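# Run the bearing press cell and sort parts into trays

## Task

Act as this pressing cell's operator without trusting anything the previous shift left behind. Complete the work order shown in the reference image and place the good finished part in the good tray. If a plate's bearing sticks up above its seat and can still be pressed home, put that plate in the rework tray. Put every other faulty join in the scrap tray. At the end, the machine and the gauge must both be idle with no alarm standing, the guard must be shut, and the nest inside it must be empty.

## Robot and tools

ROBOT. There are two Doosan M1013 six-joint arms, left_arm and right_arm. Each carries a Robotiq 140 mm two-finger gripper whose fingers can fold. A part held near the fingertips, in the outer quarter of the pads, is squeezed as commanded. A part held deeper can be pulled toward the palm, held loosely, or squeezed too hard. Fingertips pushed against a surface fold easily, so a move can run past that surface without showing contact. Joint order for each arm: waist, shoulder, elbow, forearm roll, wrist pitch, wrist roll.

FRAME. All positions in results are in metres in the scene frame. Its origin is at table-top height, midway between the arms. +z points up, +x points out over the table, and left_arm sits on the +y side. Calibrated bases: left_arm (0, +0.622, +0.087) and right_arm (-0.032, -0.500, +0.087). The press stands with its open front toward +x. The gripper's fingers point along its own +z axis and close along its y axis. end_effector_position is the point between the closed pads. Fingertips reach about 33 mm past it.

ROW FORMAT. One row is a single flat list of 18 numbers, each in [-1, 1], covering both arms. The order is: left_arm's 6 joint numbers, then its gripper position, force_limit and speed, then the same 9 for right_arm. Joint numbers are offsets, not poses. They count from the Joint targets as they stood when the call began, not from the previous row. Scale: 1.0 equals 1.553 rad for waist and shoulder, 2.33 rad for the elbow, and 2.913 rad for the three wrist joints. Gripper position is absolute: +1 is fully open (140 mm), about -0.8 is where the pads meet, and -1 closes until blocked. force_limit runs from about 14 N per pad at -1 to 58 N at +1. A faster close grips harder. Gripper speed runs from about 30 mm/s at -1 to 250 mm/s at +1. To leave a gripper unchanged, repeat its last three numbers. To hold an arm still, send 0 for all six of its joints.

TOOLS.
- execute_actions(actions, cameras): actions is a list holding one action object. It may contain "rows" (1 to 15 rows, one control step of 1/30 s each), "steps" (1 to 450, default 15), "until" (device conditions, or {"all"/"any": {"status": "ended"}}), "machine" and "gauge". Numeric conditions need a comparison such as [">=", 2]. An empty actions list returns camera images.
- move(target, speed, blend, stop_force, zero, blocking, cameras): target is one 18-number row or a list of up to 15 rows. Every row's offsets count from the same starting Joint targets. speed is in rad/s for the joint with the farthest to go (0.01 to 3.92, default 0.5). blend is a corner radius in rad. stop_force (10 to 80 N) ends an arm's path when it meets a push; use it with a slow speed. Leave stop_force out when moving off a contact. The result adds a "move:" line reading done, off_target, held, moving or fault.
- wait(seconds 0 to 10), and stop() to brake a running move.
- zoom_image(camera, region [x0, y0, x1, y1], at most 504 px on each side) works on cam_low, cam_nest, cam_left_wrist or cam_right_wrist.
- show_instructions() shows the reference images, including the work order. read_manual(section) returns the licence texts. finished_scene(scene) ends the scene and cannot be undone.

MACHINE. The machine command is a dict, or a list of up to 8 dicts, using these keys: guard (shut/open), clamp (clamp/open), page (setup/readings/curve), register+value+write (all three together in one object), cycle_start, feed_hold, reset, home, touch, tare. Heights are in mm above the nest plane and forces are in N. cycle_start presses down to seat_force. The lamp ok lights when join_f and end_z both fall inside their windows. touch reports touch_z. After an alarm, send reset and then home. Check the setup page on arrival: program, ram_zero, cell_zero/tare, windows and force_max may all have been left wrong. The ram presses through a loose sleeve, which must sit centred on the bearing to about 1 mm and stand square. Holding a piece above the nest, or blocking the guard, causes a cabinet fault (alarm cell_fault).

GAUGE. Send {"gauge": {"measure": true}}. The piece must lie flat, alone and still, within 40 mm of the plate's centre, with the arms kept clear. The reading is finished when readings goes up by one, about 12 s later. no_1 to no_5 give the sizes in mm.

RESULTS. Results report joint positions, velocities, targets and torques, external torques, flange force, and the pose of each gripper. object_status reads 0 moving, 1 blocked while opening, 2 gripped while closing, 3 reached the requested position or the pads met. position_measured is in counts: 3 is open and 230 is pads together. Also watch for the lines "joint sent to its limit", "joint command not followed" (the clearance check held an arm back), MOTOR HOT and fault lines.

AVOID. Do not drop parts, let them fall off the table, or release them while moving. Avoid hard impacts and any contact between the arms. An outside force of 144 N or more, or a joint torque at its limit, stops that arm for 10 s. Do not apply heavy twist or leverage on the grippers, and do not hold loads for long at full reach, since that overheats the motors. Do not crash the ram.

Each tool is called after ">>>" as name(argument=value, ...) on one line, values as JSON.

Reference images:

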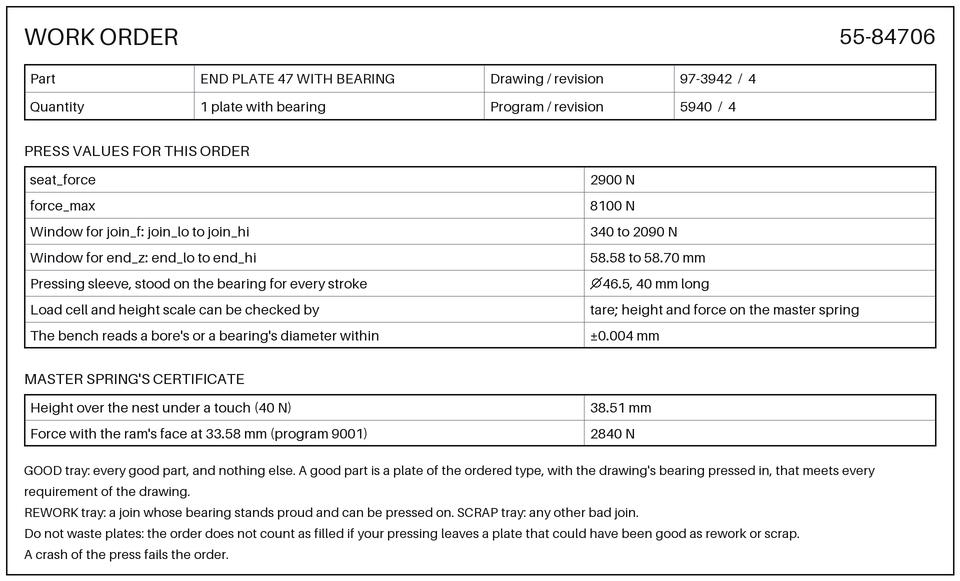

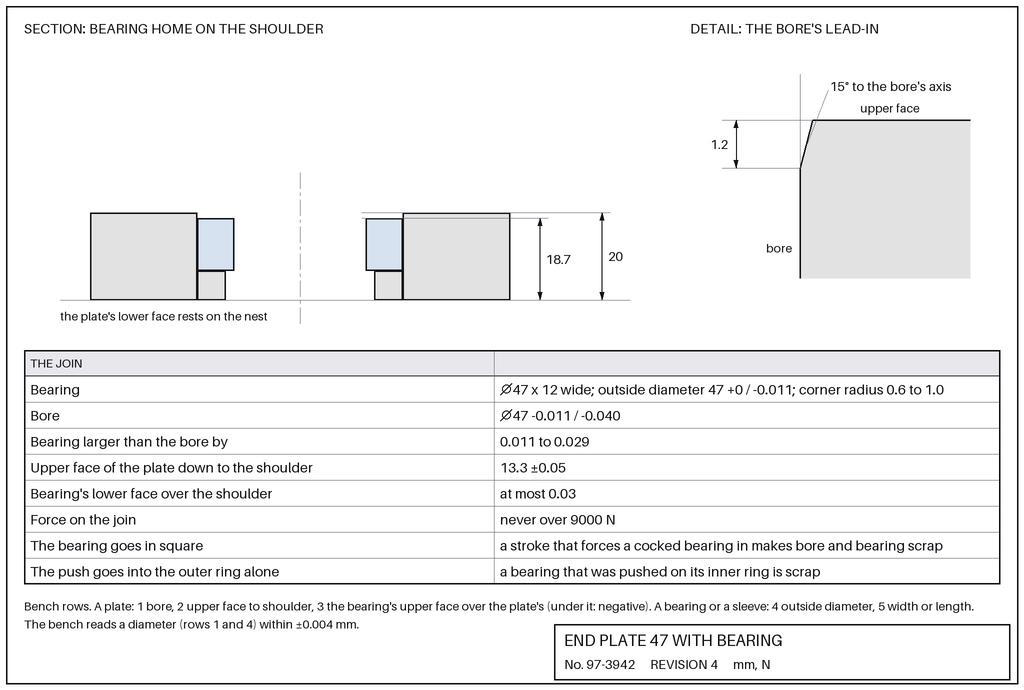

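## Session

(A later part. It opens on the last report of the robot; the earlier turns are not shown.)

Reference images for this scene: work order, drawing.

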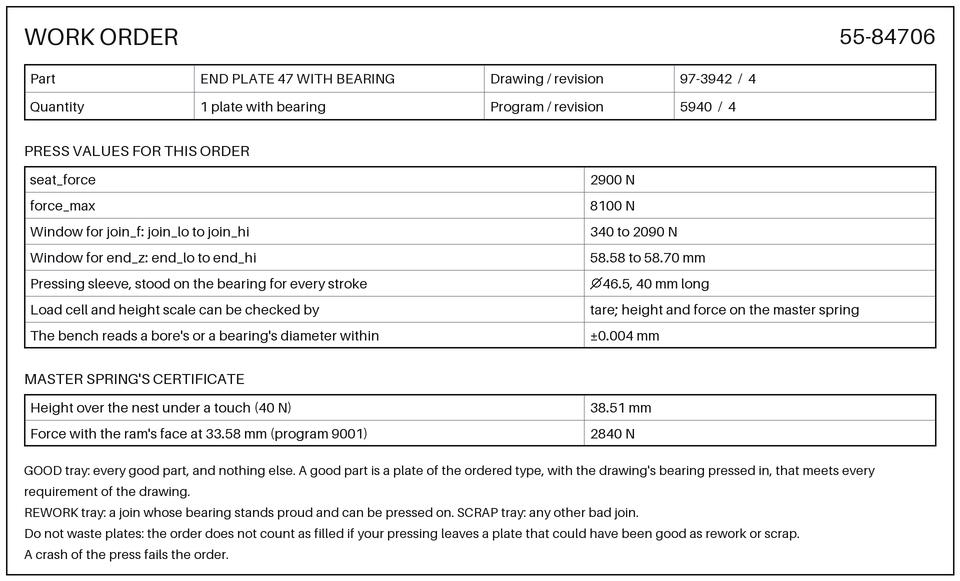

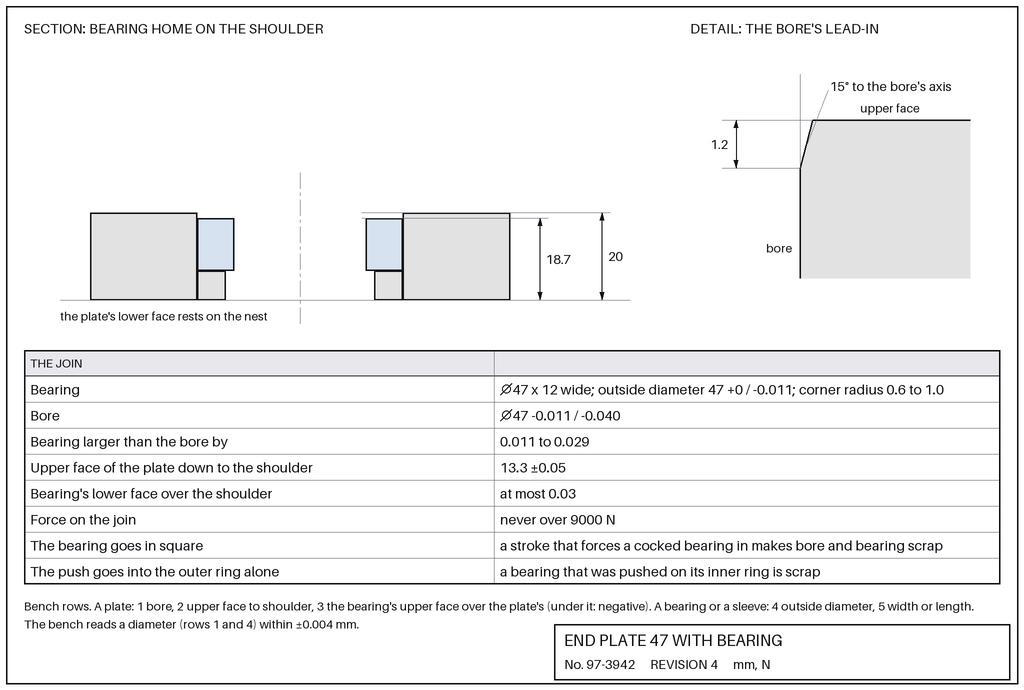

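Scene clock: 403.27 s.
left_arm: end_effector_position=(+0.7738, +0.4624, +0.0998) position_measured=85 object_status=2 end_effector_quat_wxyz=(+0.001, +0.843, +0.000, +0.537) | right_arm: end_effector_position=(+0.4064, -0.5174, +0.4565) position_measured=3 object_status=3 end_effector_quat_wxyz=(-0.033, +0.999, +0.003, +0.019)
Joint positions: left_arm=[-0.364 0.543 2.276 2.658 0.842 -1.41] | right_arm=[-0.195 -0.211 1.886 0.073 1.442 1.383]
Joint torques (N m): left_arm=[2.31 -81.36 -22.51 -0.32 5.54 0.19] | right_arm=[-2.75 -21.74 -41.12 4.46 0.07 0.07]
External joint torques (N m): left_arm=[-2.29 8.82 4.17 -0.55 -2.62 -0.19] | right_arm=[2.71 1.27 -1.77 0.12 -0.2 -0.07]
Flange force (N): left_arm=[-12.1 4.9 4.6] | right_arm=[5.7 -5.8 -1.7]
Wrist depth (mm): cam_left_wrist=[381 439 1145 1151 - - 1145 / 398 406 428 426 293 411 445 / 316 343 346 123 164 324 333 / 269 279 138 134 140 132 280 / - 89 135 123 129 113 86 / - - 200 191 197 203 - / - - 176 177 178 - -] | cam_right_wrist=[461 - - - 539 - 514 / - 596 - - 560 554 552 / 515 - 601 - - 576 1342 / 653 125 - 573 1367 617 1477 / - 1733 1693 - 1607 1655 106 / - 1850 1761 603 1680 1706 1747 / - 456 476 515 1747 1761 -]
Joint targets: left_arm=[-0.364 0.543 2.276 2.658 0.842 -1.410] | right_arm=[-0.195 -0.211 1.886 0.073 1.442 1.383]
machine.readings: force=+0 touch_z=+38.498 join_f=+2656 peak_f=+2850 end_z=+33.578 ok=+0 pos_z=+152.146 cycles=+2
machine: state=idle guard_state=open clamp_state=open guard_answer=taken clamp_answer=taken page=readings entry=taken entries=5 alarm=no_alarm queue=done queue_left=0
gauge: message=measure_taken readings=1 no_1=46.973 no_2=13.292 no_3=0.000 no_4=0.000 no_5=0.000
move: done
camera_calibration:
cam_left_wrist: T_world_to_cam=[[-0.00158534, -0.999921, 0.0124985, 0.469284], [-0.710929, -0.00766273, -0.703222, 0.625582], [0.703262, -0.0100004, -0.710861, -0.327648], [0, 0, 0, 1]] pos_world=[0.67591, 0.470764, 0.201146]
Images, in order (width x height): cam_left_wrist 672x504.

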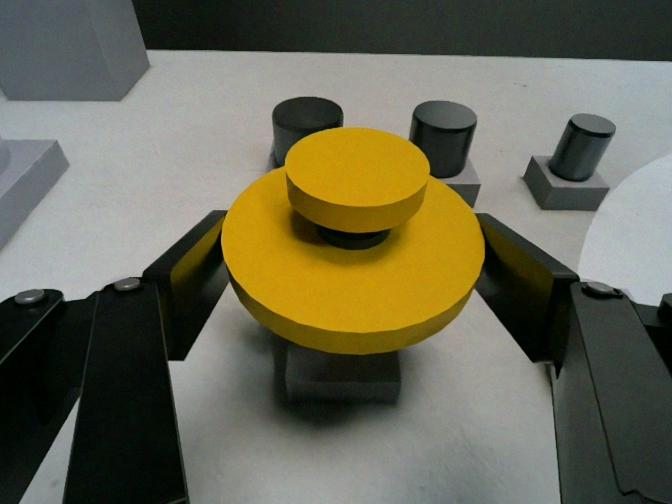

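>>> move(target=[[0.00322,0.06439,-0.00172,0.01167,0.02952,-0.01785,-1,0.2,-1,0,0,0,0,0,0,1,1,1],[0.00412,0.08693,-0.00232,0.01562,0.03962,-0.02458,-1,0.2,-1,0,0,0,0,0,0,1,1,1]], speed=[0.12,0.015], stop_force=15, cameras=[])

Scene clock: 414.37 s.
left_arm: end_effector_position=(+0.7738, +0.4675, +0.0390) position_measured=85 object_status=2 end_effector_quat_wxyz=(-0.002, +0.843, +0.002, +0.537) | right_arm: end_effector_position=(+0.4064, -0.5174, +0.4565) position_measured=3 object_status=3 end_effector_quat_wxyz=(-0.033, +0.999, +0.003, +0.019)
Joint positions: left_arm=[-0.358 0.667 2.271 2.7 0.948 -1.475] | right_arm=[-0.195 -0.211 1.886 0.073 1.442 1.383]
Joint torques (N m): left_arm=[2.67 -70.33 -15.05 -0.45 -0.04 0.42] | right_arm=[-3.02 -22.28 -41.13 4.44 0.05 0.05]
External joint torques (N m): left_arm=[-2.59 -7.58 1.83 -0.13 2.97 -0.42] | right_arm=[2.99 1.76 -1.81 0.16 -0.18 -0.06]
Flange force (N): left_arm=[4.5 1.9 -15.9] | right_arm=[6.7 -6.4 -1.7]
Wrist depth (mm): cam_left_wrist=[371 406 355 240 250 396 250 / 291 292 277 251 267 287 280 / 225 226 227 123 164 234 235 / 192 192 138 134 140 144 183 / - 89 149 123 130 113 85 / - - 137 138 138 142 - / - - 121 121 122 122 -] | cam_right_wrist=[- 543 - - - 530 - / 480 560 - 543 509 564 554 / 500 - 596 - - 581 590 / - 146 1477 645 1539 146 598 / - 1680 1804 863 1583 1630 106 / - 1804 1789 606 1804 1733 1667 / - 447 463 522 651 1775 1819]
Joint targets: left_arm=[-0.358 0.667 2.272 2.700 0.948 -1.475] | right_arm=[-0.195 -0.211 1.886 0.073 1.442 1.383]
machine.readings: force=+0 touch_z=+38.498 join_f=+2656 peak_f=+2850 end_z=+33.578 ok=+0 pos_z=+152.146 cycles=+2
machine: state=idle guard_state=open clamp_state=open guard_answer=taken clamp_answer=taken page=readings entry=taken entries=5 alarm=no_alarm queue=done queue_left=0
gauge: message=measure_taken readings=1 no_1=46.973 no_2=13.292 no_3=0.000 no_4=0.000 no_5=0.000
move: contact (left_arm); path passed 1 of 2 targets; left_arm: the shoulder is farthest, 0.011 rad from its target
No camera images: "cameras" was empty.

>>> execute_actions(actions=[{"rows":[[0,0,0,0,0,0,0.6,0.2,-1,0,0,0,0,0,0,1,1,1]],"steps":45}])

Scene clock: 419.37 s.
left_arm: end_effector_position=(+0.7737, +0.4675, +0.0390) position_measured=53 object_status=3 end_effector_quat_wxyz=(-0.002, +0.843, +0.002, +0.537) | right_arm: end_effector_position=(+0.4064, -0.5174, +0.4565) position_measured=3 object_status=3 end_effector_quat_wxyz=(-0.033, +0.999, +0.003, +0.019)
Joint positions: left_arm=[-0.358 0.667 2.271 2.7 0.948 -1.475] | right_arm=[-0.195 -0.211 1.886 0.073 1.442 1.383]
Joint torques (N m): left_arm=[1.75 -79.15 -13.82 -0.43 2.81 -0.1] | right_arm=[-2.47 -22.03 -41.11 4.43 0.07 0.12]
External joint torques (N m): left_arm=[-1.75 1.54 0.78 -0.13 0.1 0.1] | right_arm=[2.43 1.52 -1.83 0.16 -0.2 -0.13]
Flange force (N): left_arm=[-3.7 3.3 -0.8] | right_arm=[6.0 -5.0 -1.8]
Wrist depth (mm): cam_left_wrist=[370 403 375 241 261 398 243 / 286 290 296 248 267 289 265 / 224 226 227 123 163 232 236 / 191 133 143 134 140 141 169 / - 111 153 123 126 131 86 / - 136 136 138 138 139 - / - - 121 121 122 122 -] | cam_right_wrist=[459 554 543 546 529 530 504 / - - 559 585 - 560 554 / - - 617 598 - 584 1302 / - 125 1643 644 1595 605 1429 / - 1706 1643 860 1607 1595 106 / - 1881 1965 601 1850 1655 1733 / - 456 460 507 1789 1775 1819]
Joint targets: left_arm=[-0.358 0.667 2.272 2.700 0.948 -1.475] | right_arm=[-0.195 -0.211 1.886 0.073 1.442 1.383]
machine.readings: force=+0 touch_z=+38.498 join_f=+2656 peak_f=+2850 end_z=+33.578 ok=+0 pos_z=+152.146 cycles=+2
machine: state=idle guard_state=open clamp_state=open guard_answer=taken clamp_answer=taken page=readings entry=taken entries=5 alarm=no_alarm queue=done queue_left=0
gauge: message=measure_taken readings=1 no_1=46.973 no_2=13.292 no_3=0.000 no_4=0.000 no_5=0.000

>>> move(target=[[-0.00335,-0.07933,0.00232,-0.01442,-0.03584,0.02283,0.6,0.2,-1,0,0,0,0,0,0,1,1,1],[-0.02511,-0.28397,-0.00429,-0.10848,-0.12667,0.13148,0.6,0.2,-1,0,0,0,0,0,0,1,1,1],[0.12621,0.01719,-0.17605,-0.30326,-0.02122,0.18455,0.6,0.2,-1,0,0,0,0,0,0,1,1,1],[0.12621,0.06761,-0.17811,-0.28356,-0.01407,0.15276,0.6,0.2,-1,0,0,0,0,0,0,1,1,1]], speed=[0.15,0.5,0.5,0.12], cameras=[])

>>> execute_actions(actions=[{"rows":[[0,0,0,0,0,0,-1,0.2,-1,0,0,0,0,0,0,1,1,1]],"steps":90}])

Scene clock: 438.03 s.
left_arm: end_effector_position=(+0.9137, +0.7340, +0.0572) position_measured=53 object_status=3 end_effector_quat_wxyz=(-0.205, +0.778, +0.324, +0.497) | right_arm: end_effector_position=(+0.4064, -0.5174, +0.4565) position_measured=3 object_status=3 end_effector_quat_wxyz=(-0.033, +0.999, +0.003, +0.019)
Joint positions: left_arm=[-0.162 0.772 1.856 1.874 0.907 -1.03] | right_arm=[-0.195 -0.211 1.886 0.073 1.442 1.383]
Joint torques (N m): left_arm=[2.3 -100.96 -27.25 0.67 2.36 -0.15] | right_arm=[-2.22 -22.39 -41.08 4.43 0.03 0.16]
External joint torques (N m): left_arm=[-2.29 1.9 1 -0.12 0.14 0.15] | right_arm=[2.18 1.88 -1.85 0.16 -0.15 -0.16]
Flange force (N): left_arm=[-3.4 1.8 -1.8] | right_arm=[6.6 -4.3 -1.9]
Wrist depth (mm): cam_left_wrist=[2199 3436 - - - 235 203 / - 159 - 338 303 258 219 / - - - 175 261 262 246 / 208 121 148 173 154 141 216 / - 112 140 126 134 122 96 / - 147 132 130 134 149 - / - 136 117 117 134 138 -] | cam_right_wrist=[- - 552 539 - 506 527 / 495 - - 550 542 556 1334 / 556 603 - - - 572 1302 / - 125 1572 629 618 148 1448 / - 1693 1720 - 1539 1550 106 / - 2057 1804 588 - 1680 1747 / - 458 476 606 1865 1850 1733]
Joint targets: left_arm=[-0.162 0.772 1.856 1.874 0.907 -1.030] | right_arm=[-0.195 -0.211 1.886 0.073 1.442 1.383]
machine.readings: force=+0 touch_z=+38.498 join_f=+2656 peak_f=+2850 end_z=+33.578 ok=+0 pos_z=+152.146 cycles=+2
machine: state=idle guard_state=open clamp_state=open guard_answer=taken clamp_answer=taken page=readings entry=taken entries=5 alarm=no_alarm queue=done queue_left=0
gauge: message=measure_taken readings=1 no_1=46.973 no_2=13.292 no_3=0.000 no_4=0.000 no_5=0.000
move: done
No camera images: "cameras" was empty.

Scene clock: 441.23 s.
left_arm: end_effector_position=(+0.9137, +0.7340, +0.0572) position_measured=85 object_status=2 end_effector_quat_wxyz=(-0.205, +0.778, +0.324, +0.497) | right_arm: end_effector_position=(+0.4064, -0.5174, +0.4565) position_measured=3 object_status=3 end_effector_quat_wxyz=(-0.033, +0.999, +0.003, +0.019)
Joint positions: left_arm=[-0.162 0.772 1.856 1.874 0.907 -1.03] | right_arm=[-0.195 -0.211 1.886 0.073 1.442 1.383]
Joint torques (N m): left_arm=[5.34 -87.69 -21.88 -1.09 -0.77 0.13] | right_arm=[-2.56 -22.03 -41.01 4.42 0.03 0.17]
External joint torques (N m): left_arm=[-5.26 -11.12 -4.19 1.63 3.28 -0.13] | right_arm=[2.5 1.49 -1.99 0.17 -0.16 -0.17]
Flange force (N): left_arm=[8.0 1.4 -12.6] | right_arm=[6.2 -5.0 -2.2]
Wrist depth (mm): cam_left_wrist=[2443 2527 - 449 395 235 204 / - - - 337 322 257 220 / - - - 175 251 262 246 / - - 147 171 154 143 216 / - 89 137 126 134 113 85 / - - 132 130 134 153 - / - - 117 117 135 138 -] | cam_right_wrist=[459 561 553 529 546 534 514 / - - 579 595 567 543 - / - - 582 - 617 - 1334 / - 125 1583 620 627 625 595 / - 1693 1680 - 1497 1618 106 / - 1865 1789 582 - 1680 - / - 452 473 522 1881 1897 1693]
Joint targets: left_arm=[-0.162 0.772 1.856 1.874 0.907 -1.030] | right_arm=[-0.195 -0.211 1.886 0.073 1.442 1.383]
machine.readings: force=+0 touch_z=+38.498 join_f=+2656 peak_f=+2850 end_z=+33.578 ok=+0 pos_z=+152.146 cycles=+2
machine: state=idle guard_state=open clamp_state=open guard_answer=taken clamp_answer=taken page=readings entry=taken entries=5 alarm=no_alarm queue=done queue_left=0
gauge: message=measure_taken readings=1 no_1=46.973 no_2=13.292 no_3=0.000 no_4=0.000 no_5=0.000

>>> move(target=[[0,-0.05042,0.00163,-0.02005,-0.00748,0.03144,-1,0.2,-1,0,0,0,0,0,0,1,1,1],[-0.15151,-0.35184,0.17348,0.17501,-0.11308,-0.02163,-1,0.2,-1,0,0,0,0,0,0,1,1,1]], speed=[0.12,0.4], cameras=[])

>>> move(target=[[0.16774,0.09099,-0.10202,0.86687,0.19519,-0.44919,-1,0.2,-1,0,0,0,0,0,0,1,1,1],[-0.0508,0.22189,-0.14107,0.75568,0.11946,-0.40796,-1,0.2,-1,0,0,0,0,0,0,1,1,1]], speed=[0.7,0.3], cameras=["cam_nest"])

Scene clock: 450.33 s.
left_arm: end_effector_position=(+0.7519, +0.4545, +0.2607) position_measured=85 object_status=2 end_effector_quat_wxyz=(+0.001, +0.843, +0.001, +0.537) | right_arm: end_effector_position=(+0.4064, -0.5174, +0.4565) position_measured=3 object_status=3 end_effector_quat_wxyz=(-0.033, +0.999, +0.003, +0.019)
Joint positions: left_arm=[-0.397 0.226 2.261 2.383 0.578 -1.093] | right_arm=[-0.195 -0.211 1.886 0.073 1.442 1.383]
Joint torques (N m): left_arm=[1.37 -56.02 -34.21 -1.03 3.31 -0.06] | right_arm=[-2.4 -22.09 -40.81 4.39 0.03 0.12]
External joint torques (N m): left_arm=[-1.34 1.78 3.13 -0.17 -0.69 0.06] | right_arm=[2.33 1.5 -2.28 0.22 -0.16 -0.12]
Flange force (N): left_arm=[-4.5 1.5 -2.3] | right_arm=[6.6 -4.8 -2.6]
Wrist depth (mm): cam_left_wrist=[406 470 - - - 1151 - / 459 510 - - - - - / 490 557 596 175 170 614 - / 497 495 143 174 155 122 499 / - 89 135 127 132 113 86 / - - 369 307 359 - - / - - 325 310 325 - -] | cam_right_wrist=[- - - 546 545 560 515 / - - - 572 570 - 1237 / - - 606 - - 588 585 / - 146 632 - - 146 130 / - 1643 1550 1038 1630 1561 106 / - 1761 1667 608 1747 1680 1720 / - 460 469 500 659 1914 -]
Joint targets: left_arm=[-0.397 0.225 2.261 2.384 0.578 -1.093] | right_arm=[-0.195 -0.211 1.886 0.073 1.442 1.383]
machine.readings: force=+0 touch_z=+38.498 join_f=+2656 peak_f=+2850 end_z=+33.578 ok=+0 pos_z=+152.146 cycles=+2
machine: state=idle guard_state=open clamp_state=open guard_answer=taken clamp_answer=taken page=readings entry=taken entries=5 alarm=no_alarm queue=done queue_left=0
gauge: message=measure_taken readings=1 no_1=46.973 no_2=13.292 no_3=0.000 no_4=0.000 no_5=0.000
move: done
No camera images: "cameras" was empty.

Scene clock: 455.97 s.
left_arm: end_effector_position=(+0.6015, +0.0264, +0.1733) position_measured=85 object_status=2 end_effector_quat_wxyz=(+0.380, +0.596, -0.596, +0.381) | right_arm: end_effector_position=(+0.4064, -0.5174, +0.4565) position_measured=3 object_status=3 end_effector_quat_wxyz=(-0.033, +0.999, +0.003, +0.019)
Joint positions: left_arm=[-0.476 0.57 1.932 4.585 0.926 -2.281] | right_arm=[-0.195 -0.211 1.886 0.073 1.442 1.383]
Joint torques (N m): left_arm=[3.02 -84.88 -25.52 -2.51 2.95 -0.03] | right_arm=[-2.6 -22.42 -41.07 4.44 0.03 0.14]
External joint torques (N m): left_arm=[-2.88 5.2 2.24 0.67 -0.73 0.03] | right_arm=[2.55 1.94 -1.82 0.14 -0.16 -0.15]
Flange force (N): left_arm=[-4.4 0.8 6.6] | right_arm=[6.8 -5.1 -1.8]
Wrist depth (mm): cam_left_wrist=[- - 2290 2971 859 - 186 / 555 - 540 544 - 601 195 / 480 284 287 181 292 296 204 / 232 240 147 179 155 143 203 / - 89 136 126 134 113 85 / - - 172 148 157 175 - / - - 148 134 134 153 -] | cam_right_wrist=[- - - - - - - / - - - - - - 556 / 543 - 552 - 567 - 590 / - 146 1897 - 1834 148 595 / - 1706 1643 818 1508 1618 106 / - 1897 1789 598 1733 1720 1667 / - 452 486 524 1693 1775 1819]
Joint targets: left_arm=[-0.476 0.570 1.932 4.585 0.926 -2.281] | right_arm=[-0.195 -0.211 1.886 0.073 1.442 1.383]
machine.readings: force=+0 touch_z=+38.498 join_f=+2656 peak_f=+2850 end_z=+33.578 ok=+0 pos_z=+152.146 cycles=+2
machine: state=idle guard_state=open clamp_state=open guard_answer=taken clamp_answer=taken page=readings entry=taken entries=5 alarm=no_alarm queue=done queue_left=0
gauge: message=measure_taken readings=1 no_1=46.973 no_2=13.292 no_3=0.000 no_4=0.000 no_5=0.000
move: done
Images, in order (width x height): cam_nest 672x504.

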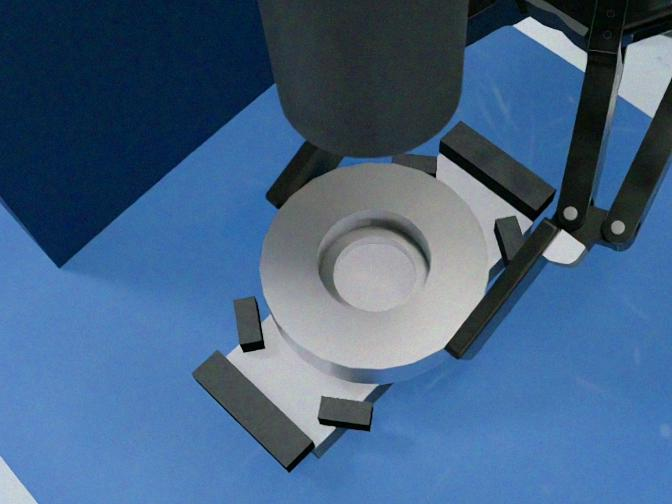

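>>> move(target=[[0.00155,0.01449,0.003,-0.00618,0.00182,0.01177,-1,0.2,-1,0,0,0,0,0,0,1,1,1],[0.00258,0.02434,0.00433,-0.01033,0.00302,0.01946,-1,0.2,-1,0,0,0,0,0,0,1,1,1]], speed=[0.06,0.015], stop_force=15, cameras=[])

>>> execute_actions(actions=[{"rows":[[0,0,0,0,0,0,0.6,0.2,-1,0,0,0,0,0,0,1,1,1]],"steps":45}])

Scene clock: 470.07 s.
left_arm: end_effector_position=(+0.6003, +0.0291, +0.1516) position_measured=85 object_status=2 end_effector_quat_wxyz=(+0.380, +0.596, -0.596, +0.380) | right_arm: end_effector_position=(+0.4064, -0.5174, +0.4565) position_measured=3 object_status=3 end_effector_quat_wxyz=(-0.033, +0.999, +0.003, +0.019)
Joint positions: left_arm=[-0.473 0.598 1.94 4.562 0.933 -2.239] | right_arm=[-0.195 -0.211 1.886 0.073 1.442 1.383]
Joint torques (N m): left_arm=[1.19 -69.44 -18.09 -0.27 -1.96 -0.6] | right_arm=[-2.8 -22 -41 4.43 0.06 0.1]
External joint torques (N m): left_arm=[-1.14 -11.43 -3.95 -1.57 4.27 0.6] | right_arm=[2.78 1.41 -2.02 0.17 -0.19 -0.11]
Flange force (N): left_arm=[10.7 5.4 -7.5] | right_arm=[6.3 -5.9 -2.1]
Wrist depth (mm): cam_left_wrist=[- 743 - - - - 185 / - - 298 551 312 546 193 / - 246 249 181 244 257 202 / 202 209 147 171 155 132 196 / - 89 136 126 134 113 85 / - - 122 130 124 148 - / - - 132 102 103 137 -] | cam_right_wrist=[- - - 537 - 520 508 / - - - - 553 573 - / - - - - - 582 - / - 124 1539 - 613 605 113 / - 1618 1850 - 1607 - 106 / - 2076 1834 557 1733 1789 - / - 456 476 496 647 1775 1775]
Joint targets: left_arm=[-0.473 0.598 1.940 4.562 0.933 -2.239] | right_arm=[-0.195 -0.211 1.886 0.073 1.442 1.383]
machine.readings: force=+0 touch_z=+38.498 join_f=+2656 peak_f=+2850 end_z=+33.578 ok=+0 pos_z=+152.146 cycles=+2
machine: state=idle guard_state=open clamp_state=open guard_answer=taken clamp_answer=taken page=readings entry=taken entries=5 alarm=no_alarm queue=done queue_left=0
gauge: message=measure_taken readings=1 no_1=46.973 no_2=13.292 no_3=0.000 no_4=0.000 no_5=0.000
move: contact (left_arm); path passed 1 of 2 targets; left_arm: the wrist roll is farthest, 0.014 rad from its target
No camera images: "cameras" was empty.

Scene clock: 471.77 s.
left_arm: end_effector_position=(+0.6003, +0.0291, +0.1516) position_measured=53 object_status=3 end_effector_quat_wxyz=(+0.380, +0.596, -0.596, +0.380) | right_arm: end_effector_position=(+0.4064, -0.5174, +0.4565) position_measured=3 object_status=3 end_effector_quat_wxyz=(-0.033, +0.999, +0.003, +0.019)
Joint positions: left_arm=[-0.473 0.598 1.94 4.562 0.933 -2.239] | right_arm=[-0.195 -0.211 1.886 0.073 1.442 1.383]
Joint torques (N m): left_arm=[1.87 -82.67 -22.73 -1.72 2.17 -0.18] | right_arm=[-2.75 -21.96 -40.81 4.43 0.06 0.12]
External joint torques (N m): left_arm=[-1.74 1.71 0.56 -0.11 0.12 0.18] | right_arm=[2.71 1.43 -2.16 0.16 -0.19 -0.13]
Flange force (N): left_arm=[-1.7 1.1 3.5] | right_arm=[6.5 -5.7 -2.4]
Wrist depth (mm): cam_left_wrist=[- 745 712 728 - 3605 184 / - 296 305 544 311 312 194 / - 245 248 182 243 255 202 / 208 133 147 173 155 140 192 / - 112 161 125 134 130 96 / - 145 122 129 123 152 - / - 131 131 102 102 134 -] | cam_right_wrist=[472 539 - 542 - - 517 / - 581 - - 564 559 1448 / 499 546 - - 611 - 1467 / - 125 655 - 1881 146 1411 / - 145 1655 1053 1607 1630 106 / - 1789 1819 600 1618 1733 1706 / - 453 475 496 1850 1761 1850]
Joint targets: left_arm=[-0.473 0.598 1.940 4.562 0.933 -2.239] | right_arm=[-0.195 -0.211 1.886 0.073 1.442 1.383]
machine.readings: force=+0 touch_z=+38.498 join_f=+2656 peak_f=+2850 end_z=+33.578 ok=+0 pos_z=+152.146 cycles=+2
machine: state=idle guard_state=open clamp_state=open guard_answer=taken clamp_answer=taken page=readings entry=taken entries=5 alarm=no_alarm queue=done queue_left=0
gauge: message=measure_taken readings=1 no_1=46.973 no_2=13.292 no_3=0.000 no_4=0.000 no_5=0.000

>>> move(target=[[-0.00187,-0.01893,-0.00253,0.00766,-0.0023,-0.01456,0.6,0.2,-1,0,0,0,0,0,0,1,1,1],[0.00637,-0.05055,-0.00283,0.0241,-0.00148,-0.03622,0.6,0.2,-1,0,0,0,0,0,0,1,1,1],[0.21906,-0.12666,0.04266,0.1125,0.07103,-0.03701,0.6,0.2,-1,0,0,0,0,0,0,1,1,1],[0.16974,-0.07714,0.19648,-0.26904,-0.00673,0.16996,0.0,0.2,-1,0,0,0,0,0,0,1,1,1]], speed=[0.08,0.15,0.35,0.5], blend=[0.005,0.005,0.02,0], cameras=[])

>>> execute_actions(actions=[{"rows":[[0,0,0,0,0,0,0.0,0.2,-1,0,0,0,0,0,0,1,1,1]],"steps":60,"machine":{"clamp":"clamp","page":"setup"}}], cameras=["cam_left_wrist"])

Scene clock: 496.87 s.
left_arm: end_effector_position=(+0.6409, +0.3396, +0.1103) position_measured=129 object_status=0 end_effector_quat_wxyz=(+0.206, +0.779, -0.323, +0.496) | right_arm: end_effector_position=(+0.4064, -0.5174, +0.4565) position_measured=3 object_status=3 end_effector_quat_wxyz=(-0.033, +0.999, +0.003, +0.019)
Joint positions: left_arm=[-0.209 0.478 2.398 3.778 0.913 -1.744] | right_arm=[-0.195 -0.211 1.886 0.073 1.442 1.383]
Joint torques (N m): left_arm=[2.83 -60.23 -11.7 -1.23 2.72 -0.12] | right_arm=[-2.76 -22.15 -41.04 4.43 0.05 0.08]
External joint torques (N m): left_arm=[-2.77 1.01 0.48 -0.1 0.19 0.12] | right_arm=[2.71 1.66 -1.88 0.16 -0.18 -0.09]
Flange force (N): left_arm=[-1.5 6.0 4.0] | right_arm=[6.5 -5.7 -1.9]
Wrist depth (mm): cam_left_wrist=[- 582 585 576 330 331 341 / - 365 501 428 265 236 242 / 323 352 337 337 280 234 203 / 284 275 131 290 165 248 216 / - 89 132 205 233 85 82 / - - 212 202 214 - - / - - 187 187 188 - -] | cam_right_wrist=[- 537 561 523 - - - / 499 559 - 557 - - 560 / 511 625 603 - - - 1342 / - 146 645 636 1518 - 601 / - 1720 1693 - 1667 - 106 / - 1865 1804 617 1761 1393 - / - 458 487 596 1733 1834 1897]
Joint targets: left_arm=[-0.209 0.478 2.398 3.778 0.913 -1.744] | right_arm=[-0.195 -0.211 1.886 0.073 1.442 1.383]
machine.readings: force=+0 touch_z=+38.498 join_f=+2656 peak_f=+2850 end_z=+33.578 ok=+0 pos_z=+152.146 cycles=+2
machine: state=idle guard_state=open clamp_state=open guard_answer=taken clamp_answer=taken page=readings entry=taken entries=5 alarm=no_alarm queue=done queue_left=0
gauge: message=measure_taken readings=1 no_1=46.973 no_2=13.292 no_3=0.000 no_4=0.000 no_5=0.000
move: done
No camera images: "cameras" was empty.

Scene clock: 499.07 s.
left_arm: end_effector_position=(+0.6409, +0.3396, +0.1103) position_measured=129 object_status=3 end_effector_quat_wxyz=(+0.206, +0.779, -0.323, +0.496) | right_arm: end_effector_position=(+0.4064, -0.5174, +0.4565) position_measured=3 object_status=3 end_effector_quat_wxyz=(-0.033, +0.999, +0.003, +0.019)
Joint positions: left_arm=[-0.209 0.478 2.398 3.778 0.913 -1.744] | right_arm=[-0.195 -0.211 1.886 0.073 1.442 1.383]
Joint torques (N m): left_arm=[1.58 -60.06 -11.39 -1.3 2.74 -0.12] | right_arm=[-2.9 -22.05 -41.11 4.4 0.06 0.13]
External joint torques (N m): left_arm=[-1.51 0.75 0.14 -0.02 0.17 0.12] | right_arm=[2.86 1.59 -1.79 0.18 -0.19 -0.13]
Flange force (N): left_arm=[-1.3 3.1 2.6] | right_arm=[6.3 -6.0 -1.7]
Wrist depth (mm): cam_left_wrist=[- - - 685 304 336 375 / 455 416 450 - 263 238 240 / 330 351 350 346 287 232 203 / 283 275 132 291 145 237 213 / - 89 231 204 233 85 82 / - - 212 202 213 - - / - - 187 187 187 - -] | cam_right_wrist=[468 554 - - - - 520 / 497 - 543 569 - - - / 524 - - 606 - - 1318 / 659 125 1318 - 1384 - 1420 / - 1667 1667 - 1630 1595 106 / - 1630 1850 573 1643 1720 - / - 459 459 529 1789 1804 -]
Joint targets: left_arm=[-0.209 0.478 2.398 3.778 0.913 -1.744] | right_arm=[-0.195 -0.211 1.886 0.073 1.442 1.383]
machine.setup: program=+5940 ram_zero=+167.854 seat_force=+2900 force_max=+8100 join_lo=+340 join_hi=+2090 end_lo=+58.580 end_hi=+58.700 cell_gain=+1.822 cell_zero=+82 program_revision=+4 program_top=+58.700 stored1_number=+9001 stored1_revision=+1 stored2_number=+6093 stored2_revision=+3 stored3_number=+1404 stored3_revision=+2 stored4_number=+5940 stored4_revision=+4 stored5_number=+1517 stored5_revision=+5
machine: state=idle guard_state=open clamp_state=clamped guard_answer=taken clamp_answer=taken page=setup entry=taken entries=5 alarm=no_alarm queue=done queue_left=0
gauge: message=measure_taken readings=1 no_1=46.973 no_2=13.292 no_3=0.000 no_4=0.000 no_5=0.000
camera_calibration:
cam_left_wrist: T_world_to_cam=[[-0.708204, -0.705929, 0.0105616, 0.699463], [-0.507191, 0.498306, -0.70317, 0.23513], [0.491125, -0.503345, -0.710943, 0.0755271], [0, 0, 0, 1]] pos_world=[0.577525, 0.414621, 0.211644]
Images, in order (width x height): cam_left_wrist 672x504.

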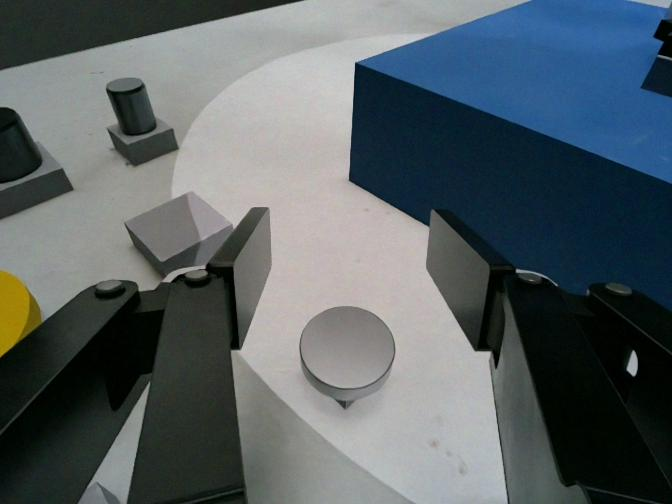

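>>> move(target=[0.00258,0.08113,-0.00086,-0.01682,0.0357,0.03021,0.0,0.2,-1,0,0,0,0,0,0,1,1,1], speed=0.12, cameras=[])

>>> execute_actions(actions=[{"rows":[[0,0,0,0,0,0,-1,0.2,-1,0,0,0,0,0,0,1,1,1]],"steps":90}], cameras=["cam_left_wrist"])

Scene clock: 523.00 s.
left_arm: end_effector_position=(+0.6411, +0.3420, +0.0568) position_measured=129 object_status=3 end_effector_quat_wxyz=(+0.205, +0.779, -0.322, +0.498) | right_arm: end_effector_position=(+0.4064, -0.5174, +0.4565) position_measured=3 object_status=3 end_effector_quat_wxyz=(-0.033, +0.999, +0.003, +0.019)
Joint positions: left_arm=[-0.205 0.604 2.396 3.729 1.017 -1.656] | right_arm=[-0.195 -0.211 1.886 0.073 1.442 1.383]
Joint torques (N m): left_arm=[2.45 -67.54 -6.25 -0.63 2.74 0.04] | right_arm=[-2.71 -22.28 -40.97 4.42 0.04 0.14]
External joint torques (N m): left_arm=[-2.38 1.87 0.04 -0.1 0.21 -0.04] | right_arm=[2.65 1.77 -1.99 0.17 -0.17 -0.14]
Flange force (N): left_arm=[-3.0 4.7 4.9] | right_arm=[6.8 -5.4 -2.1]
Wrist depth (mm): cam_left_wrist=[421 425 - 479 234 197 180 / 327 331 331 340 259 209 184 / 256 - 261 251 262 237 201 / 209 210 140 166 160 218 209 / - 89 170 156 172 85 82 / - - 156 156 157 - - / - - 138 138 138 - -] | cam_right_wrist=[480 - 561 - - - - / 485 - 550 - - - 573 / 506 550 - 629 - 585 576 / 651 126 1630 625 1595 147 131 / - 125 1667 840 1539 - 106 / - 1850 1706 605 1706 1680 1667 / - 454 471 509 636 1948 -]
Joint targets: left_arm=[-0.205 0.604 2.396 3.729 1.017 -1.656] | right_arm=[-0.195 -0.211 1.886 0.073 1.442 1.383]
machine.setup: program=+5940 ram_zero=+167.854 seat_force=+2900 force_max=+8100 join_lo=+340 join_hi=+2090 end_lo=+58.580 end_hi=+58.700 cell_gain=+1.822 cell_zero=+82 program_revision=+4 program_top=+58.700 stored1_number=+9001 stored1_revision=+1 stored2_number=+6093 stored2_revision=+3 stored3_number=+1404 stored3_revision=+2 stored4_number=+5940 stored4_revision=+4 stored5_number=+1517 stored5_revision=+5
machine: state=idle guard_state=open clamp_state=clamped guard_answer=taken clamp_answer=taken page=setup entry=taken entries=5 alarm=no_alarm queue=done queue_left=0
gauge: message=measure_taken readings=1 no_1=46.973 no_2=13.292 no_3=0.000 no_4=0.000 no_5=0.000
move: done
No camera images: "cameras" was empty.

Scene clock: 526.20 s.
left_arm: end_effector_position=(+0.6411, +0.3420, +0.0568) position_measured=163 object_status=2 end_effector_quat_wxyz=(+0.205, +0.779, -0.322, +0.498) | right_arm: end_effector_position=(+0.4064, -0.5174, +0.4565) position_measured=3 object_status=3 end_effector_quat_wxyz=(-0.033, +0.999, +0.003, +0.019)
Joint positions: left_arm=[-0.205 0.604 2.396 3.729 1.017 -1.656] | right_arm=[-0.195 -0.211 1.886 0.073 1.442 1.383]
Joint torques (N m): left_arm=[1.6 -64.56 -6.55 -0.47 2.13 -0.11] | right_arm=[-2.6 -22.07 -40.95 4.44 0.07 0.14]
External joint torques (N m): left_arm=[-1.57 -1.09 0.3 -0.27 0.82 0.11] | right_arm=[2.55 1.57 -1.99 0.15 -0.19 -0.14]
Flange force (N): left_arm=[0.9 4.9 0.0] | right_arm=[6.4 -5.2 -2.1]
Wrist depth (mm): cam_left_wrist=[421 312 437 420 233 197 181 / 330 311 335 320 - 213 183 / 255 235 260 261 255 238 197 / 218 211 140 165 144 217 209 / - 83 - 151 150 91 79 / - - - 156 - - 71 / - - - 138 138 - 68] | cam_right_wrist=[476 548 - 541 - - - / 490 595 - - - - 1439 / - - 601 613 590 600 1376 / - - 1655 684 1528 603 1411 / - 117 1667 - 1618 1595 106 / - 1897 1850 644 1680 1655 1680 / - 459 475 505 1819 1850 1761]
Joint targets: left_arm=[-0.205 0.604 2.396 3.729 1.017 -1.656] | right_arm=[-0.195 -0.211 1.886 0.073 1.442 1.383]
machine.setup: program=+5940 ram_zero=+167.854 seat_force=+2900 force_max=+8100 join_lo=+340 join_hi=+2090 end_lo=+58.580 end_hi=+58.700 cell_gain=+1.822 cell_zero=+82 program_revision=+4 program_top=+58.700 stored1_number=+9001 stored1_revision=+1 stored2_number=+6093 stored2_revision=+3 stored3_number=+1404 stored3_revision=+2 stored4_number=+5940 stored4_revision=+4 stored5_number=+1517 stored5_revision=+5
machine: state=idle guard_state=open clamp_state=clamped guard_answer=taken clamp_answer=taken page=setup entry=taken entries=5 alarm=no_alarm queue=done queue_left=0
gauge: message=measure_taken readings=1 no_1=46.973 no_2=13.292 no_3=0.000 no_4=0.000 no_5=0.000
camera_calibration:
cam_left_wrist: T_world_to_cam=[[-0.706281, -0.707869, 0.00942542, 0.701394], [-0.506834, 0.496312, -0.704836, 0.197014], [0.494253, -0.50259, -0.709308, 0.0362237], [0, 0, 0, 1]] pos_world=[0.577331, 0.41692, 0.157946]
Images, in order (width x height): cam_left_wrist 672x504.

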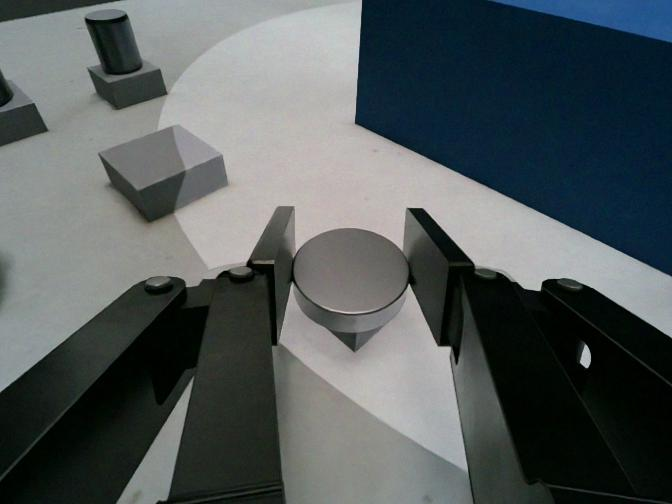

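>>> move(target=[[-0.00258,-0.08113,0.00086,0.01682,-0.0357,-0.03021,-1,0.2,-1,0,0,0,0,0,0,1,1,1],[-0.12363,-0.2434,-0.05751,-0.46172,-0.15036,0.19361,-1,0.2,-1,0,0,0,0,0,0,1,1,1],[0.02479,0.04759,-0.21369,-0.65249,-0.04236,0.23828,-1,0.2,-1,0,0,0,0,0,0,1,1,1],[0.02479,0.09891,-0.21502,-0.63268,-0.03481,0.20625,-1,0.2,-1,0,0,0,0,0,0,1,1,1]], speed=[0.13,0.6,0.5,0.13], cameras=[])

>>> move(target=[0.0,0.01023,-0.0003,0.00398,0.00151,-0.00646,-1,0.2,-1,0,0,0,0,0,0,1,1,1], speed=0.015, stop_force=12, cameras=["cam_left_wrist"])

Scene clock: 550.23 s.
left_arm: end_effector_position=(+0.8955, +0.7339, +0.0569) position_measured=163 object_status=2 end_effector_quat_wxyz=(-0.206, +0.779, +0.322, +0.497) | right_arm: end_effector_position=(+0.4064, -0.5174, +0.4565) position_measured=3 object_status=3 end_effector_quat_wxyz=(-0.033, +0.999, +0.003, +0.019)
Joint positions: left_arm=[-0.167 0.758 1.895 1.887 0.916 -1.055] | right_arm=[-0.195 -0.211 1.886 0.073 1.442 1.383]
Joint torques (N m): left_arm=[7.48 3.08 10.68 -10.35 -30.66 -0.08] | right_arm=[-2.51 -22.12 -41.13 4.44 0.02 0.11]
External joint torques (N m): left_arm=[-7.46 -100.06 -36.02 10.88 33.23 0.08] | right_arm=[2.46 1.64 -1.75 0.14 -0.15 -0.11]
Flange force (N): left_arm=[96.5 -13.4 -78.6] | right_arm=[6.2 -5.1 -1.8]
Wrist depth (mm): cam_left_wrist=[3187 2364 2074 - 1249 252 216 / 2244 - - 308 328 271 236 / 260 - - 220 268 270 258 / 215 185 139 163 145 219 220 / - 83 83 148 145 88 79 / - - - 132 133 - 72 / - - - 119 123 - -] | cam_right_wrist=[- - - 550 532 542 - / 488 - - 579 - - - / 525 - 554 615 585 590 1334 / - - - 1106 1518 613 1439 / - 1680 1693 - 1643 1561 106 / - 1931 1733 596 1693 1733 1720 / - 457 485 509 1761 1850 -]
Joint targets: left_arm=[-0.167 0.758 1.895 1.886 0.916 -1.055] | right_arm=[-0.195 -0.211 1.886 0.073 1.442 1.383]
machine.setup: program=+5940 ram_zero=+167.854 seat_force=+2900 force_max=+8100 join_lo=+340 join_hi=+2090 end_lo=+58.580 end_hi=+58.700 cell_gain=+1.822 cell_zero=+82 program_revision=+4 program_top=+58.700 stored1_number=+9001 stored1_revision=+1 stored2_number=+6093 stored2_revision=+3 stored3_number=+1404 stored3_revision=+2 stored4_number=+5940 stored4_revision=+4 stored5_number=+1517 stored5_revision=+5
machine: state=idle guard_state=open clamp_state=clamped guard_answer=taken clamp_answer=taken page=setup entry=taken entries=5 alarm=no_alarm queue=done queue_left=0
gauge: message=measure_taken readings=1 no_1=46.973 no_2=13.292 no_3=0.000 no_4=0.000 no_5=0.000
move: done
No camera images: "cameras" was empty.

Scene clock: 550.80 s.
left_arm: end_effector_position=(+0.8955, +0.7339, +0.0567) position_measured=163 object_status=2 end_effector_quat_wxyz=(-0.206, +0.779, +0.322, +0.497) | right_arm: end_effector_position=(+0.4064, -0.5174, +0.4565) position_measured=3 object_status=3 end_effector_quat_wxyz=(-0.033, +0.999, +0.003, +0.019)
Joint positions: left_arm=[-0.167 0.758 1.895 1.887 0.916 -1.055] | right_arm=[-0.195 -0.211 1.886 0.073 1.442 1.383]
Joint torques (N m): left_arm=[6.26 6.94 14.84 -11.13 -32.35 -0.08] | right_arm=[-2.82 -22.05 -41.07 4.48 0.08 0.09]
External joint torques (N m): left_arm=[-6.12 -104.1 -40.16 11.64 34.93 0.08] | right_arm=[2.75 1.55 -1.85 0.11 -0.21 -0.1]
Flange force (N): left_arm=[101.8 -11.2 -76.7] | right_arm=[6.3 -5.8 -1.8]
Wrist depth (mm): cam_left_wrist=[2443 - - 1486 - 250 216 / 2339 - - 322 396 272 236 / 241 - - 220 268 267 261 / 213 207 124 163 146 220 219 / - 82 83 147 145 88 80 / - - - 132 132 - 72 / - - - 119 122 - -] | cam_right_wrist=[459 - 549 - 533 - - / 497 598 - 556 - - - / 512 584 - - - - 1243 / 681 124 1583 645 1550 147 1429 / - 1630 1583 - 1693 1595 106 / - 1775 1761 617 1834 1775 1706 / - 445 480 492 1804 1983 -]
Joint targets: left_arm=[-0.167 0.758 1.895 1.887 0.916 -1.055] | right_arm=[-0.195 -0.211 1.886 0.073 1.442 1.383]
machine.setup: program=+5940 ram_zero=+167.854 seat_force=+2900 force_max=+8100 join_lo=+340 join_hi=+2090 end_lo=+58.580 end_hi=+58.700 cell_gain=+1.822 cell_zero=+82 program_revision=+4 program_top=+58.700 stored1_number=+9001 stored1_revision=+1 stored2_number=+6093 stored2_revision=+3 stored3_number=+1404 stored3_revision=+2 stored4_number=+5940 stored4_revision=+4 stored5_number=+1517 stored5_revision=+5
machine: state=idle guard_state=open clamp_state=clamped guard_answer=taken clamp_answer=taken page=setup entry=taken entries=5 alarm=no_alarm queue=done queue_left=0
gauge: message=measure_taken readings=1 no_1=46.973 no_2=13.292 no_3=0.000 no_4=0.000 no_5=0.000
move: contact (left_arm); left_arm: the wrist roll is farthest, 0.019 rad from its target
camera_calibration:
cam_left_wrist: T_world_to_cam=[[0.705605, -0.708536, 0.00990691, -0.105408], [-0.498115, -0.505901, -0.704234, 0.859044], [0.503987, 0.491976, -0.709899, -0.63117], [0, 0, 0, 1]] pos_world=[0.82038, 0.670427, 0.157945]
Images, in order (width x height): cam_left_wrist 672x504.

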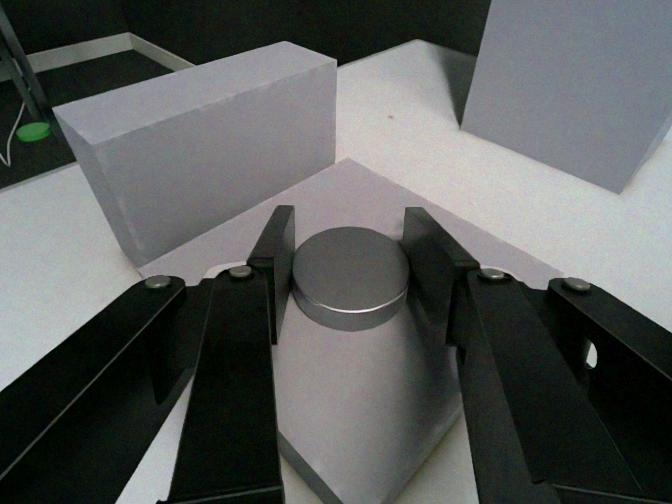

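>>> move(target=[0.0,-0.0019,0.00005,-0.00073,-0.00028,0.00119,-1,0.2,-1,0,0,0,0,0,0,1,1,1], speed=0.02, cameras=[])

Scene clock: 558.33 s.
left_arm: end_effector_position=(+0.8954, +0.7339, +0.0584) position_measured=163 object_status=2 end_effector_quat_wxyz=(-0.206, +0.779, +0.322, +0.497) | right_arm: end_effector_position=(+0.4064, -0.5174, +0.4565) position_measured=3 object_status=3 end_effector_quat_wxyz=(-0.033, +0.999, +0.003, +0.019)
Joint positions: left_arm=[-0.167 0.755 1.895 1.884 0.915 -1.051] | right_arm=[-0.195 -0.211 1.886 0.073 1.442 1.383]
Joint torques (N m): left_arm=[-4.98 -48.23 6.6 -8.58 -14.88 0.03] | right_arm=[-2.75 -22.25 -41.3 4.45 0.05 0.15]
External joint torques (N m): left_arm=[5.07 -48.87 -32.13 9.11 17.45 -0.03] | right_arm=[2.7 1.77 -1.59 0.14 -0.18 -0.15]
Flange force (N): left_arm=[54.1 4.9 -8.6] | right_arm=[6.2 -5.5 -1.4]
Wrist depth (mm): cam_left_wrist=[2819 2971 - 1912 - 251 216 / 2094 166 - 345 320 273 233 / 260 - - 214 268 268 254 / 214 202 124 163 145 221 221 / - 82 83 147 146 88 80 / - - - 132 133 - 72 / - - - 120 123 - -] | cam_right_wrist=[469 - 549 548 553 524 - / - - 598 - - - 570 / 569 605 - - - - 1359 / - 640 1667 - 1203 608 1411 / - 1680 1680 - 1618 1607 106 / - 1914 1789 598 1720 1693 1720 / - 461 473 496 1804 1775 1761]
Joint targets: left_arm=[-0.167 0.755 1.895 1.884 0.915 -1.051] | right_arm=[-0.195 -0.211 1.886 0.073 1.442 1.383]
machine.setup: program=+5940 ram_zero=+167.854 seat_force=+2900 force_max=+8100 join_lo=+340 join_hi=+2090 end_lo=+58.580 end_hi=+58.700 cell_gain=+1.822 cell_zero=+82 program_revision=+4 program_top=+58.700 stored1_number=+9001 stored1_revision=+1 stored2_number=+6093 stored2_revision=+3 stored3_number=+1404 stored3_revision=+2 stored4_number=+5940 stored4_revision=+4 stored5_number=+1517 stored5_revision=+5
machine: state=idle guard_state=open clamp_state=clamped guard_answer=taken clamp_answer=taken page=setup entry=taken entries=5 alarm=no_alarm queue=done queue_left=0
gauge: message=measure_taken readings=1 no_1=46.973 no_2=13.292 no_3=0.000 no_4=0.000 no_5=0.000
move: done
No camera images: "cameras" was empty.

>>> move(target=[0.0,-0.0011,0.00003,-0.00042,-0.00016,0.00069,-1,0.2,-1,0,0,0,0,0,0,1,1,1], speed=0.02, cameras=["cam_left_wrist"])

Scene clock: 563.10 s.
left_arm: end_effector_position=(+0.8955, +0.7339, +0.0597) position_measured=163 object_status=2 end_effector_quat_wxyz=(-0.206, +0.779, +0.322, +0.497) | right_arm: end_effector_position=(+0.4064, -0.5174, +0.4565) position_measured=3 object_status=3 end_effector_quat_wxyz=(-0.033, +0.999, +0.003, +0.019)
Joint positions: left_arm=[-0.167 0.753 1.895 1.883 0.915 -1.049] | right_arm=[-0.195 -0.211 1.886 0.073 1.442 1.383]
Joint torques (N m): left_arm=[-0.09 -79.87 -13.16 -3 -3.83 0.23] | right_arm=[-2.76 -22.16 -41.07 4.46 0.02 0.14]
External joint torques (N m): left_arm=[0.07 -17 -12.34 3.54 6.39 -0.23] | right_arm=[2.71 1.68 -1.83 0.12 -0.15 -0.14]
Flange force (N): left_arm=[17.6 4.2 -3.3] | right_arm=[6.4 -5.6 -1.9]
Wrist depth (mm): cam_left_wrist=[2471 2856 - - - 250 216 / 2618 - - 334 325 274 233 / 262 - - 234 269 270 255 / 215 205 124 164 145 219 220 / - 83 83 148 146 91 80 / - - - 133 133 - 72 / - - - 120 123 - -] | cam_right_wrist=[- - - 509 549 504 505 / 487 - - - 570 - - / - 603 617 - 590 - 1411 / - 640 1518 596 1583 606 1448 / - 1720 1667 856 1583 1643 106 / - 2057 1775 610 1477 1720 1693 / - 449 472 504 1761 1834 1789]
Joint targets: left_arm=[-0.167 0.753 1.895 1.883 0.915 -1.049] | right_arm=[-0.195 -0.211 1.886 0.073 1.442 1.383]
machine.setup: program=+5940 ram_zero=+167.854 seat_force=+2900 force_max=+8100 join_lo=+340 join_hi=+2090 end_lo=+58.580 end_hi=+58.700 cell_gain=+1.822 cell_zero=+82 program_revision=+4 program_top=+58.700 stored1_number=+9001 stored1_revision=+1 stored2_number=+6093 stored2_revision=+3 stored3_number=+1404 stored3_revision=+2 stored4_number=+5940 stored4_revision=+4 stored5_number=+1517 stored5_revision=+5
machine: state=idle guard_state=open clamp_state=clamped guard_answer=taken clamp_answer=taken page=setup entry=taken entries=5 alarm=no_alarm queue=done queue_left=0
gauge: message=measure_taken readings=1 no_1=46.973 no_2=13.292 no_3=0.000 no_4=0.000 no_5=0.000
move: done
camera_calibration:
cam_left_wrist: T_world_to_cam=[[0.705609, -0.708535, 0.00970594, -0.10555], [-0.498334, -0.50592, -0.704065, 0.861321], [0.503765, 0.491958, -0.710069, -0.62882], [0, 0, 0, 1]] pos_world=[0.82048, 0.670327, 0.160945]
Images, in order (width x height): cam_left_wrist 672x504.

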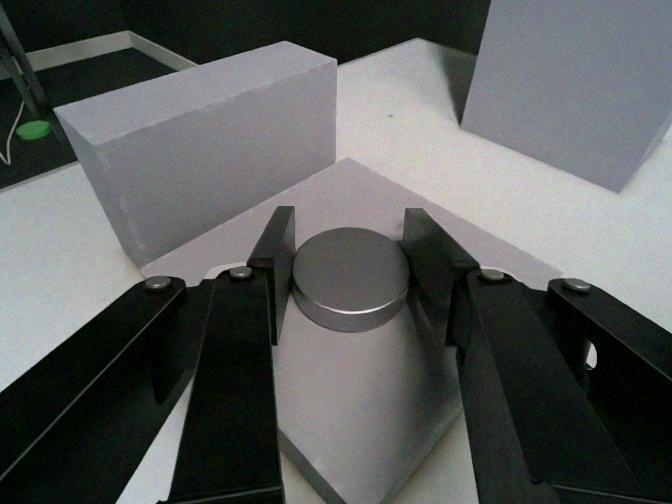

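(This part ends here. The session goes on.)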